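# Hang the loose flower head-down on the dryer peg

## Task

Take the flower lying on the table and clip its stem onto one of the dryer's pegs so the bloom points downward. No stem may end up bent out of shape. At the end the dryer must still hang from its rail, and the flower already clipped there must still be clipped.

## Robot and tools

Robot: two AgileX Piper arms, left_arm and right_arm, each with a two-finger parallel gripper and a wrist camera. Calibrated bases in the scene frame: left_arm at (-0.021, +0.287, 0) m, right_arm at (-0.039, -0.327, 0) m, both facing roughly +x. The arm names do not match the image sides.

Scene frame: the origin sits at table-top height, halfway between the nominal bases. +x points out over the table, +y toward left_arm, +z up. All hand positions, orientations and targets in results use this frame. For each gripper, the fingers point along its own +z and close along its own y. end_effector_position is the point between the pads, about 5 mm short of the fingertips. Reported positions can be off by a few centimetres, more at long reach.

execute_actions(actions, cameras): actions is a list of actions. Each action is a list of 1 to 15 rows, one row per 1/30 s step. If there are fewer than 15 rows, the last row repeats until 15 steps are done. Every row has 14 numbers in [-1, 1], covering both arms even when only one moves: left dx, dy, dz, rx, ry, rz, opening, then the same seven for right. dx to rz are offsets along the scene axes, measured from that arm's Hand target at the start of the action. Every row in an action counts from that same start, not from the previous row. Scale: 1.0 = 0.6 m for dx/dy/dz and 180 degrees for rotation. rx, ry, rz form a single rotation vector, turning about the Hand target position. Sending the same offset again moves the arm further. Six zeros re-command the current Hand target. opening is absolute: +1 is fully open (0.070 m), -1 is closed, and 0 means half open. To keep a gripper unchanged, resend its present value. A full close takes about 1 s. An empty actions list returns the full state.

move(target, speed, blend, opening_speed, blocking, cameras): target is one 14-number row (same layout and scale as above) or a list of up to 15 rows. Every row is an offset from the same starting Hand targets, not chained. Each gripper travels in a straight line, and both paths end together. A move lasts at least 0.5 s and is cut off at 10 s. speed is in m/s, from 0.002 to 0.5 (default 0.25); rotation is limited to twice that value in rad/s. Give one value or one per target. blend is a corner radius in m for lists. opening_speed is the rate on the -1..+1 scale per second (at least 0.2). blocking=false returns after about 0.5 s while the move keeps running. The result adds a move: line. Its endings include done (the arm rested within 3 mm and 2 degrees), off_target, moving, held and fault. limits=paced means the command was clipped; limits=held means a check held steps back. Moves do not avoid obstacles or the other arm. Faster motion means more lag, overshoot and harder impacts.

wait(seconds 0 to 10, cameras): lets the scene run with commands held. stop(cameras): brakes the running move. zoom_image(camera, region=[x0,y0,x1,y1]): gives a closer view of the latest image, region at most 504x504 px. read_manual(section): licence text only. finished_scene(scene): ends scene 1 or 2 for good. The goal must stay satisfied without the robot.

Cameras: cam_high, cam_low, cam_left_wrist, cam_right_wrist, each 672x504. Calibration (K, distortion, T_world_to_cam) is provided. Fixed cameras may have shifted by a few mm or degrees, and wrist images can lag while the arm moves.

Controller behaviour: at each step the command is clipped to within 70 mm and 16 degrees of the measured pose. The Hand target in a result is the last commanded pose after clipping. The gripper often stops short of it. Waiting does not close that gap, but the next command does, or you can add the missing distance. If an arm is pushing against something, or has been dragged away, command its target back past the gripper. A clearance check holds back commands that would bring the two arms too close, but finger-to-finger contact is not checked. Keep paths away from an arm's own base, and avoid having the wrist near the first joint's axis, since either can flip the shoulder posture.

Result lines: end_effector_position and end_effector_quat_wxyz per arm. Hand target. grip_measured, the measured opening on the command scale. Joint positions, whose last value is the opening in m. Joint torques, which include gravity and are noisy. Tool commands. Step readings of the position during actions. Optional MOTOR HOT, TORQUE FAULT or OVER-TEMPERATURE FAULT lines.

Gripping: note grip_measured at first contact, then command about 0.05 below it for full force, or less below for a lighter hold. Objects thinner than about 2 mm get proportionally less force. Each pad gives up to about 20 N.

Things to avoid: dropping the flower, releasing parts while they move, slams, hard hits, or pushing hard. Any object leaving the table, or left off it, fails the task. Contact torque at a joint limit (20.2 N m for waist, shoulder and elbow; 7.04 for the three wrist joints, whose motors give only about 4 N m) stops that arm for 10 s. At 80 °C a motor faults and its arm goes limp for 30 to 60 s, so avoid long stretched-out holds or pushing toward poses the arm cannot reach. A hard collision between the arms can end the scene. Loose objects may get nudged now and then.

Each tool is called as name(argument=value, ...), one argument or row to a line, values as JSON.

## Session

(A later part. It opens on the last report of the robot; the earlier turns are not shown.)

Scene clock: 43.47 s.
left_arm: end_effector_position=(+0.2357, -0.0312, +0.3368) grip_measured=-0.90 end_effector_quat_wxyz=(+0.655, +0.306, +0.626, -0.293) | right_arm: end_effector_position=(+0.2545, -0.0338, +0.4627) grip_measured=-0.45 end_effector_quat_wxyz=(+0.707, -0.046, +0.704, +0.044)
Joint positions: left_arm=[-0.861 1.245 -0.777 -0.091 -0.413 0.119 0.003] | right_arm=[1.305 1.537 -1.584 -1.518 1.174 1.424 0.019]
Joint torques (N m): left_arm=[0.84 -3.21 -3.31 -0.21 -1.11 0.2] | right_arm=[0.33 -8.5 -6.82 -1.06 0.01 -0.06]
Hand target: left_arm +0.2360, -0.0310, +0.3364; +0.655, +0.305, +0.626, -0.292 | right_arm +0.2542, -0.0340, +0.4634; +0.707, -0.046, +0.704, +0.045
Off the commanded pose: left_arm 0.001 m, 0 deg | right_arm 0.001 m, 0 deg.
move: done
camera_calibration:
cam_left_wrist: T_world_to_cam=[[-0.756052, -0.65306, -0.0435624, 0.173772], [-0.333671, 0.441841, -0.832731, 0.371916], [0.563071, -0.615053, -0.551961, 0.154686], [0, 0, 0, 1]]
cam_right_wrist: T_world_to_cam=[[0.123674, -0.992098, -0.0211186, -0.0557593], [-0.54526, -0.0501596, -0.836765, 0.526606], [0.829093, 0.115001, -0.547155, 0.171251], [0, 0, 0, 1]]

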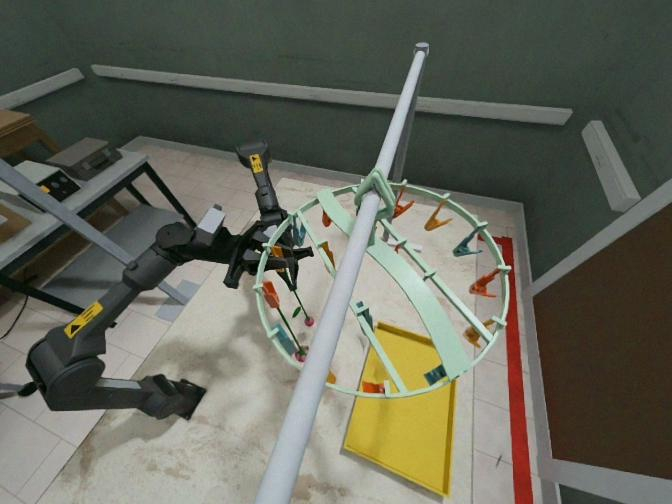

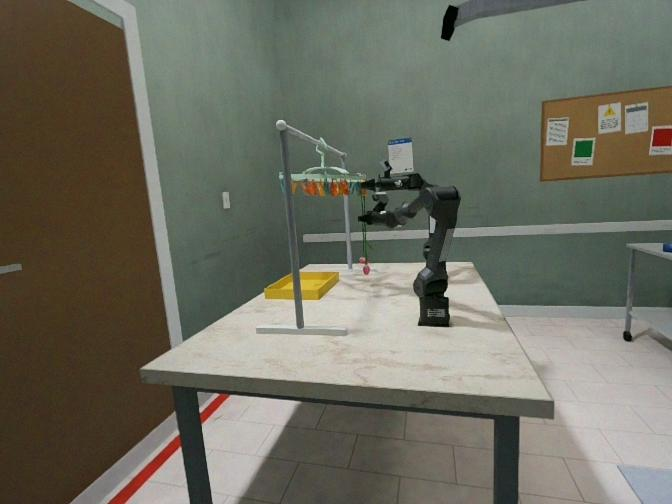

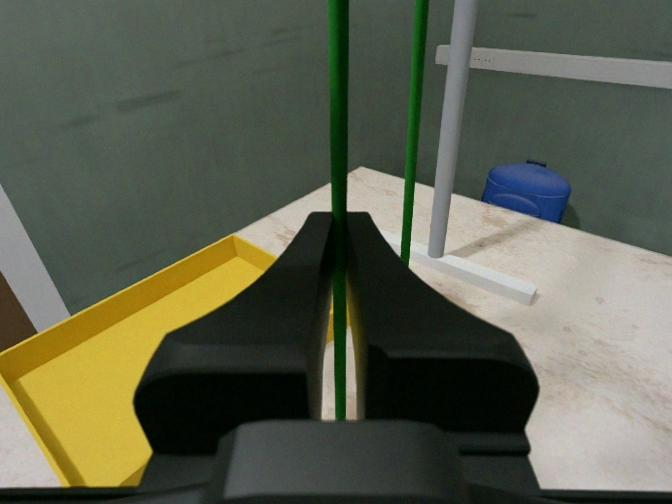

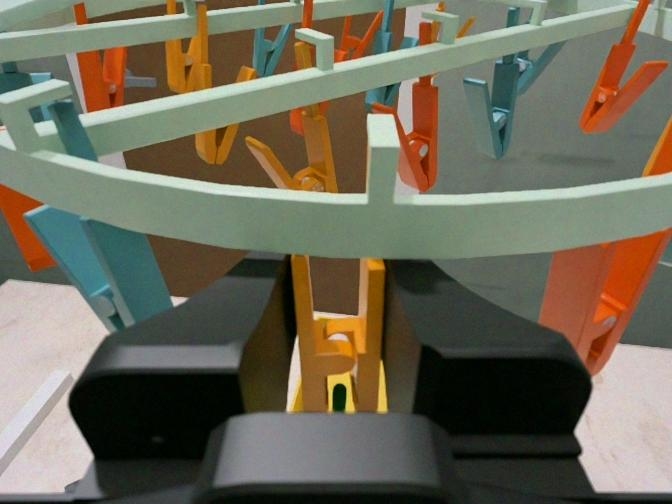

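move(
  target=[0,0,0.014,0,0,0,-1,0,0,0,0,0,0,-0.53],
  speed=0.04,
  cameras=["cam_right_wrist","cam_low"],
)

zoom_image(
  camera="cam_right_wrist",
  region=[240, 230, 440, 430],
)

Scene clock: 44.27 s.
left_arm: end_effector_position=(+0.2357, -0.0312, +0.3448) grip_measured=-0.90 end_effector_quat_wxyz=(+0.655, +0.306, +0.626, -0.292) | right_arm: end_effector_position=(+0.2545, -0.0339, +0.4630) grip_measured=-0.45 end_effector_quat_wxyz=(+0.707, -0.046, +0.704, +0.045)
Joint positions: left_arm=[-0.861 1.236 -0.804 -0.1 -0.376 0.129 0.003] | right_arm=[1.305 1.537 -1.585 -1.518 1.174 1.424 0.019]
Joint torques (N m): left_arm=[0.81 -3.43 -3.93 -0.21 -1.08 0.19] | right_arm=[0.48 -8.51 -6.6 -1.05 -0.01 0]
Hand target: left_arm +0.2360, -0.0310, +0.3448; +0.655, +0.306, +0.626, -0.292 | right_arm +0.2542, -0.0340, +0.4634; +0.707, -0.046, +0.704, +0.045
Off the commanded pose: left_arm 0.000 m, 0 deg | right_arm 0.000 m, 0 deg.
move: done
camera_calibration:
cam_right_wrist: T_world_to_cam=[[0.123679, -0.99208, -0.0219235, -0.0554265], [-0.545064, -0.0494562, -0.836934, 0.526891], [0.829222, 0.115461, -0.546864, 0.171274], [0, 0, 0, 1]]
Images, in order: cam_low, cam_right_wrist.

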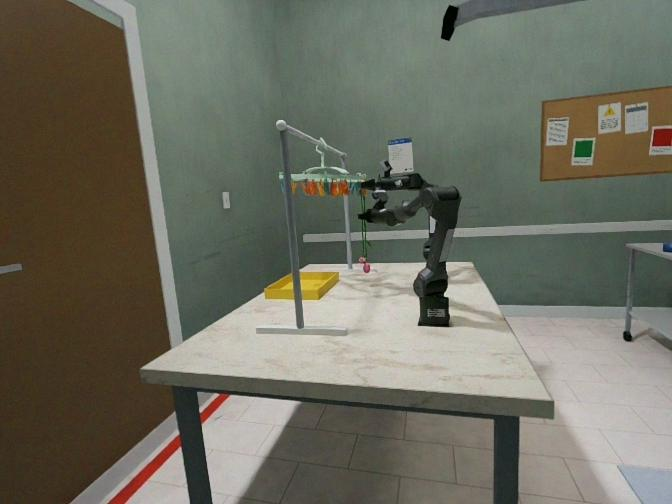

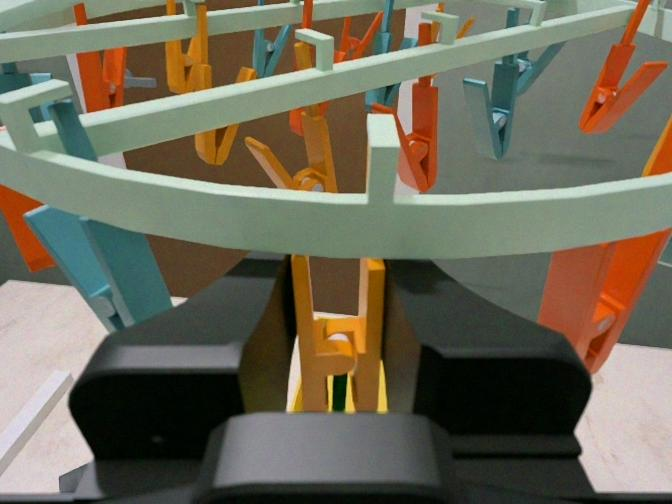

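Scaled by 2.520 from the camera's 672x504 image, which has a finer 960x720 frame.

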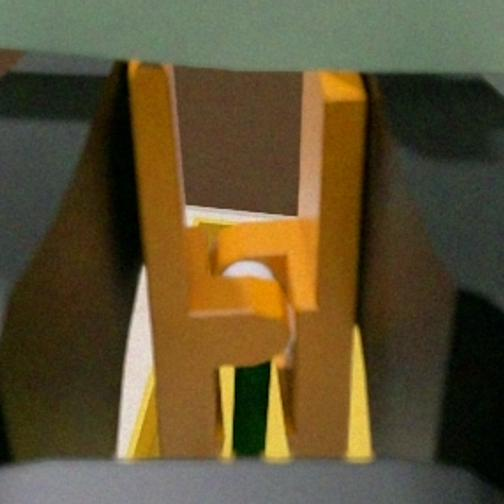

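move(
  target=[0,0,0,0,0,0,-1,0,0,0,0,0,0,0.0],
  opening_speed=0.3,
  cameras=["cam_right_wrist","cam_left_wrist"],
)

zoom_image(
  camera="cam_right_wrist",
  region=[240, 230, 440, 430],
)

Scene clock: 46.37 s.
left_arm: end_effector_position=(+0.2357, -0.0312, +0.3448) grip_measured=-0.90 end_effector_quat_wxyz=(+0.655, +0.306, +0.626, -0.292) | right_arm: end_effector_position=(+0.2545, -0.0339, +0.4630) grip_measured=+0.00 end_effector_quat_wxyz=(+0.707, -0.046, +0.704, +0.045)
Joint positions: left_arm=[-0.861 1.236 -0.804 -0.1 -0.376 0.129 0.003] | right_arm=[1.305 1.537 -1.585 -1.518 1.174 1.424 0.035]
Joint torques (N m): left_arm=[0.5 -2.87 -3.41 -0.14 -1.14 0.12] | right_arm=[0.6 -8.03 -6.23 -0.74 -0.17 0.05]
Hand target: left_arm +0.2360, -0.0310, +0.3448; +0.655, +0.305, +0.626, -0.292 | right_arm +0.2542, -0.0340, +0.4634; +0.707, -0.046, +0.704, +0.045
Off the commanded pose: left_arm 0.000 m, 0 deg | right_arm 0.000 m, 0 deg.
move: done
camera_calibration:
cam_left_wrist: T_world_to_cam=[[-0.75605, -0.653026, -0.0441038, 0.174306], [-0.33391, 0.442789, -0.832131, 0.378433], [0.562932, -0.614406, -0.552823, 0.159416], [0, 0, 0, 1]]
cam_right_wrist: T_world_to_cam=[[0.123679, -0.99208, -0.0219235, -0.0554265], [-0.545064, -0.0494562, -0.836934, 0.526891], [0.829222, 0.115461, -0.546864, 0.171274], [0, 0, 0, 1]]
Images, in order: cam_left_wrist, cam_right_wrist.

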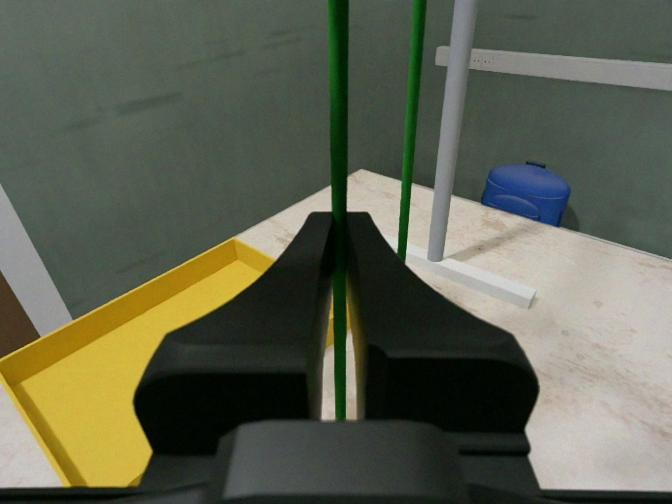

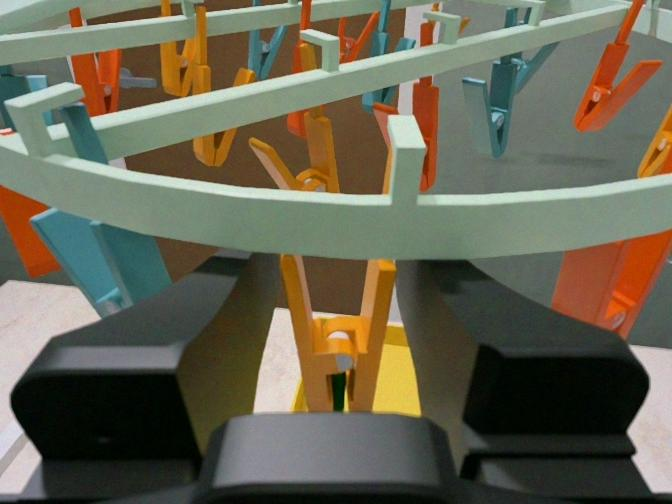

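Scaled by 2.520 from the camera's 672x504 image, which has a finer 960x720 frame.

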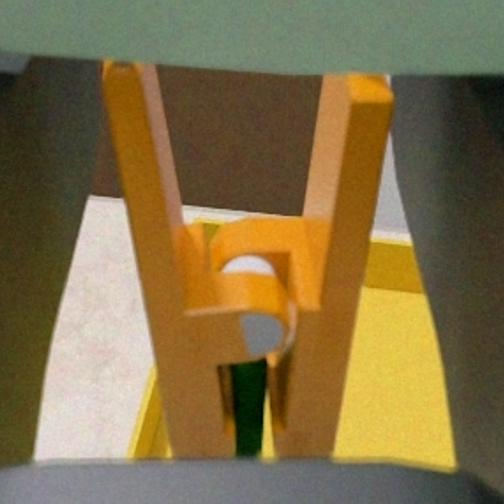

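move(
  target=[0,0,0,0,0,0,-0.4,0,0,0,0,0,0,0.3],
  opening_speed=0.3,
)

zoom_image(
  camera="cam_low",
  region=[330, 150, 430, 300],
)

Scene clock: 48.67 s.
left_arm: end_effector_position=(+0.2357, -0.0312, +0.3448) grip_measured=-0.40 end_effector_quat_wxyz=(+0.655, +0.306, +0.626, -0.292) | right_arm: end_effector_position=(+0.2545, -0.0339, +0.4630) grip_measured=+0.30 end_effector_quat_wxyz=(+0.707, -0.046, +0.704, +0.045)
Joint positions: left_arm=[-0.861 1.236 -0.804 -0.1 -0.376 0.129 0.021] | right_arm=[1.305 1.537 -1.585 -1.518 1.174 1.424 0.046]
Joint torques (N m): left_arm=[0.2 -2.22 -3.58 -0.05 -1.05 0.06] | right_arm=[0.7 -7.47 -5.87 -1.1 -0.14 0.09]
Hand target: left_arm +0.2360, -0.0310, +0.3448; +0.655, +0.305, +0.626, -0.292 | right_arm +0.2542, -0.0340, +0.4634; +0.707, -0.046, +0.704, +0.045
Off the commanded pose: left_arm 0.000 m, 0 deg | right_arm 0.000 m, 0 deg.
move: done
camera_calibration:
cam_left_wrist: T_world_to_cam=[[-0.75605, -0.653026, -0.0441038, 0.174306], [-0.33391, 0.442789, -0.832131, 0.378433], [0.562932, -0.614406, -0.552823, 0.159416], [0, 0, 0, 1]]
cam_right_wrist: T_world_to_cam=[[0.123679, -0.99208, -0.0219235, -0.0554265], [-0.545064, -0.0494562, -0.836934, 0.526891], [0.829222, 0.115461, -0.546864, 0.171274], [0, 0, 0, 1]]

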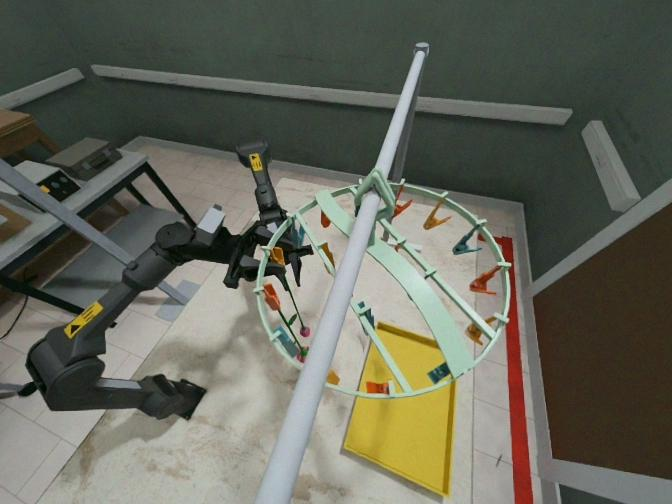

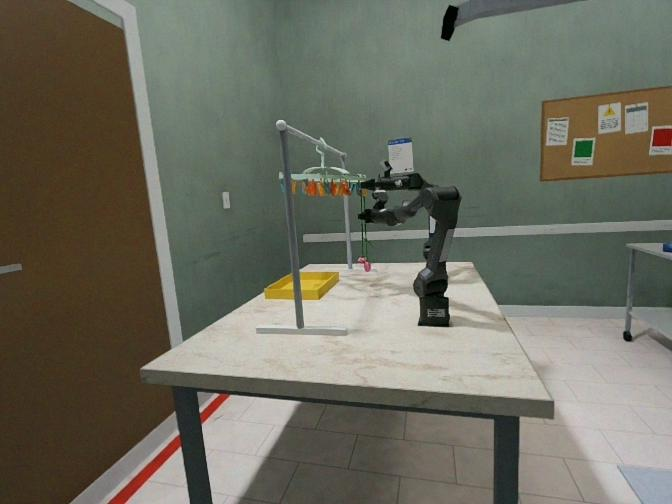

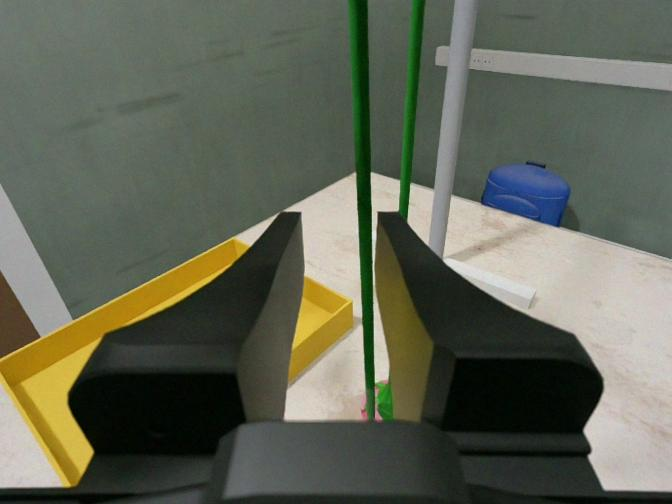

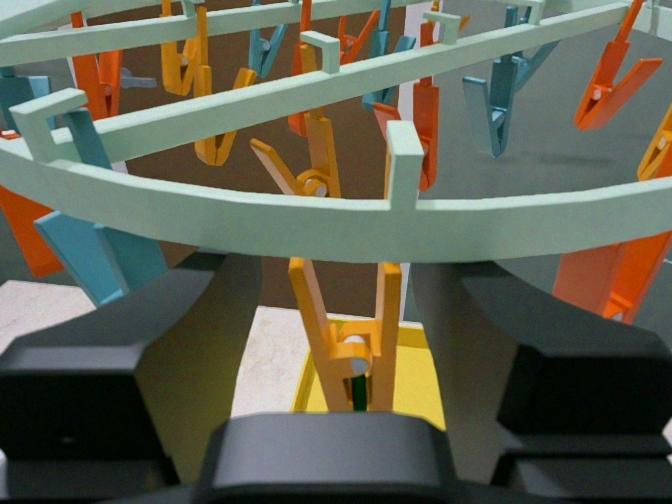

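Scaled by 3.360 from the camera's 672x504 image, which has a finer 960x720 frame.

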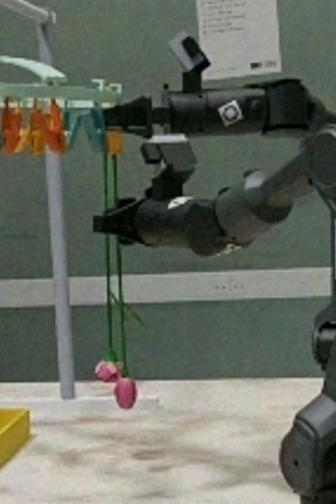

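move(
  target=[
    [0,0,0,0,0,0,0.1,0,0,0,0,0,0,0.4],
    [-0.08,0.1,0,0,0,0,0.1,-0.01,0,-0.002,0,0,0,0.4],
    [-0.08,0.13,-0.03,0,0,0,0.1,-0.15,-0.02,-0.005,0,0,0,0.4],
  ],
  speed=0.08,
  opening_speed=0.5,
)

zoom_image(
  camera="cam_low",
  region=[330, 150, 430, 300],
)

Scene clock: 52.60 s.
left_arm: end_effector_position=(+0.1878, +0.0469, +0.3266) grip_measured=+0.10 end_effector_quat_wxyz=(+0.655, +0.306, +0.626, -0.292) | right_arm: end_effector_position=(+0.1647, -0.0460, +0.4603) grip_measured=+0.40 end_effector_quat_wxyz=(+0.706, -0.126, +0.685, +0.126)
Joint positions: left_arm=[-0.759 0.875 -0.524 0.219 -0.3 -0.177 0.038] | right_arm=[1.596 1.281 -1.303 -1.563 1.231 1.46 0.049]
Joint torques (N m): left_arm=[0.61 -1.42 -4.18 -0.3 -1.21 0.19] | right_arm=[0.46 -3.93 -6.53 -1 0.09 0.06]
Hand target: left_arm +0.1880, +0.0470, +0.3268; +0.655, +0.305, +0.626, -0.292 | right_arm +0.1642, -0.0460, +0.4604; +0.707, -0.046, +0.704, +0.045
Off the commanded pose: left_arm 0.000 m, 0 deg | right_arm 0.000 m, 13 deg.
joint sent to its limit (right arm) — joint 5 (wrist pitch), upper limit. The joint targets are off in orientation, not in position.
move: off_target (right_arm)
camera_calibration:
cam_left_wrist: T_world_to_cam=[[-0.75554, -0.653637, -0.0437907, 0.188128], [-0.33474, 0.442657, -0.831868, 0.312764], [0.563124, -0.613851, -0.553243, 0.224405], [0, 0, 0, 1]]
cam_right_wrist: T_world_to_cam=[[0.346197, -0.937976, -0.0186998, -0.0920594], [-0.498886, -0.16718, -0.85039, 0.468272], [0.794519, 0.303731, -0.52582, 0.250351], [0, 0, 0, 1]]

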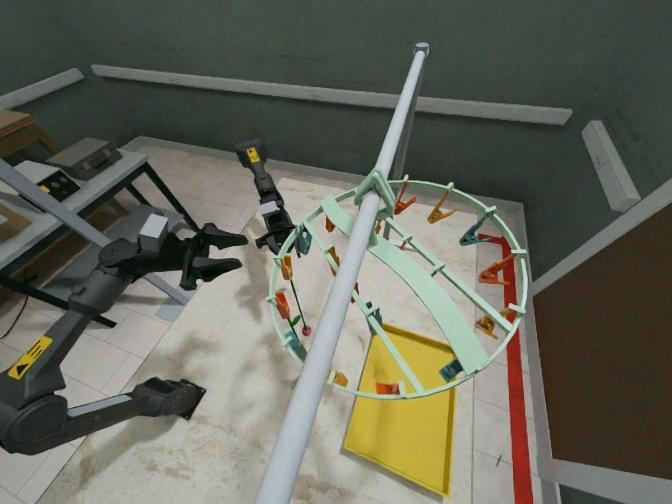

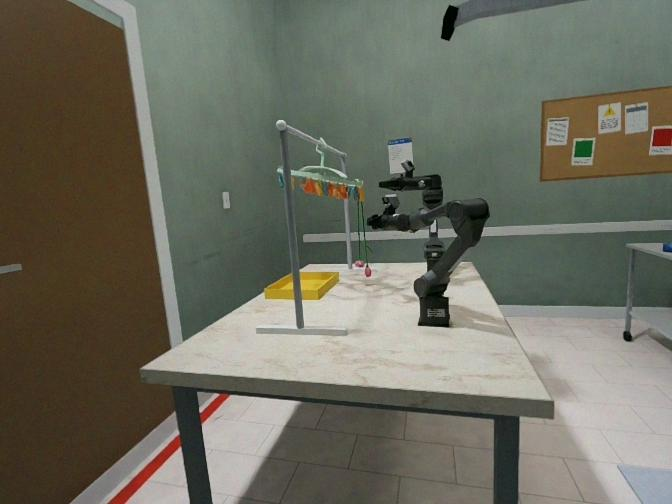

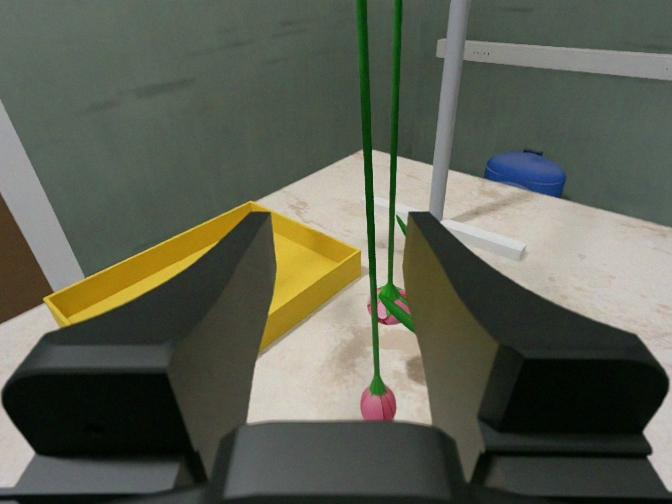

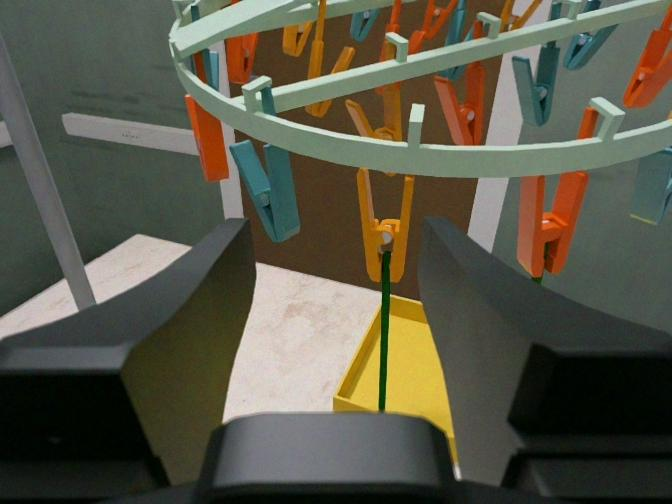

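Scaled by 3.360 from the camera's 672x504 image, which has a finer 960x720 frame.

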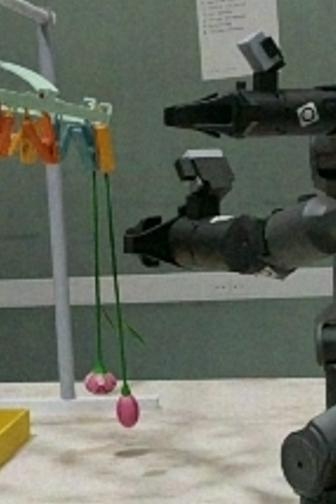

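wait(
  seconds=4,
  cameras=["cam_low","cam_high","cam_right_wrist"],
)

Scene clock: 56.67 s.
left_arm: end_effector_position=(+0.1878, +0.0469, +0.3266) grip_measured=+0.10 end_effector_quat_wxyz=(+0.655, +0.306, +0.626, -0.292) | right_arm: end_effector_position=(+0.1647, -0.0460, +0.4603) grip_measured=+0.40 end_effector_quat_wxyz=(+0.706, -0.126, +0.685, +0.126)
Joint positions: left_arm=[-0.759 0.875 -0.524 0.219 -0.3 -0.177 0.038] | right_arm=[1.596 1.281 -1.303 -1.563 1.231 1.46 0.049]
Joint torques (N m): left_arm=[-0.46 -0.44 -4.35 -0.3 -1.17 0.19] | right_arm=[0.59 -4.09 -6.82 -0.78 0.12 -0.01]
Hand target: left_arm +0.1880, +0.0470, +0.3268; +0.655, +0.306, +0.626, -0.292 | right_arm +0.1642, -0.0460, +0.4604; +0.707, -0.046, +0.704, +0.045
Tool commands: left_gripper/opening=+0.1 right_gripper/opening=+0.4
Off the commanded pose: left_arm 0.000 m, 0 deg | right_arm 0.000 m, 13 deg.
wait: 4.00 s; at rest by 0.10 s
camera_calibration:
cam_right_wrist: T_world_to_cam=[[0.346197, -0.937976, -0.0186998, -0.0920594], [-0.498886, -0.16718, -0.85039, 0.468272], [0.794519, 0.303731, -0.52582, 0.250351], [0, 0, 0, 1]]
Images, in order: cam_high, cam_low, cam_right_wrist.

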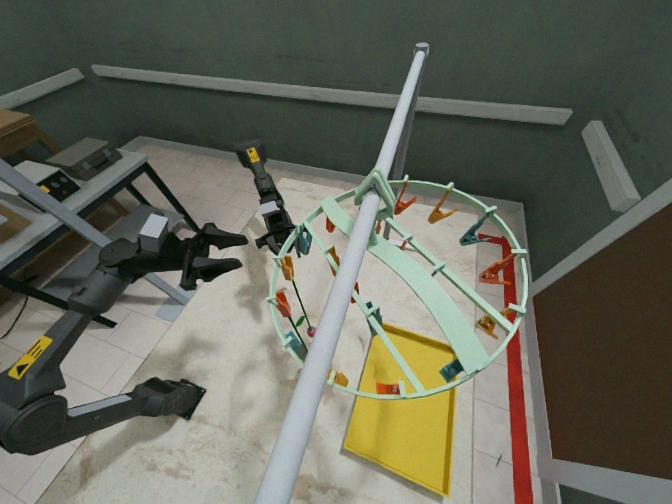

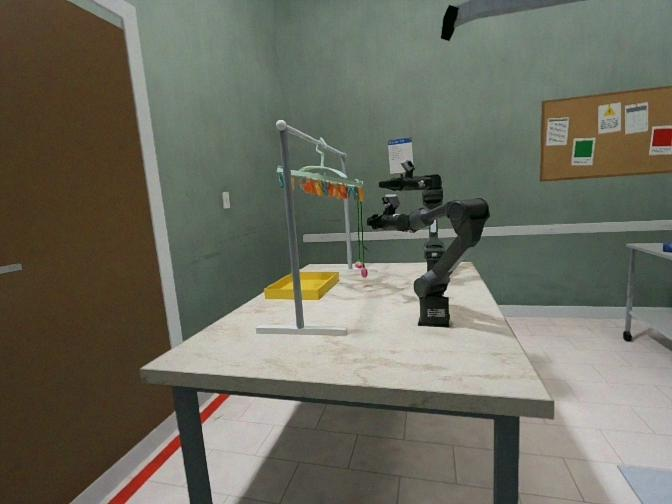

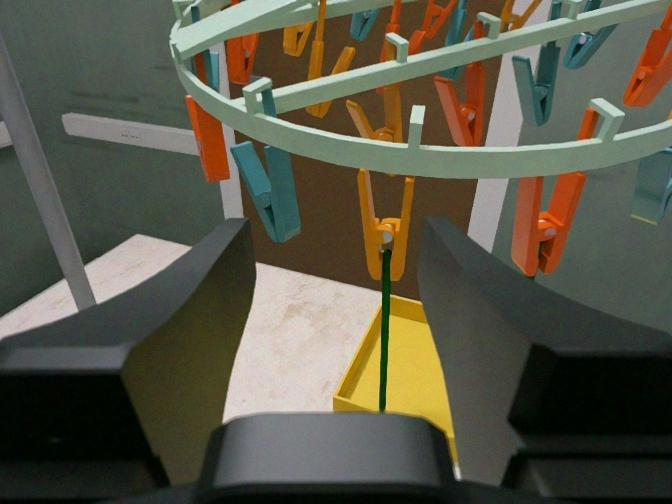

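Settled, both clipped, dryer on the rail.

finished_scene(
  scene=1,
)

The scene is finished: the task was done.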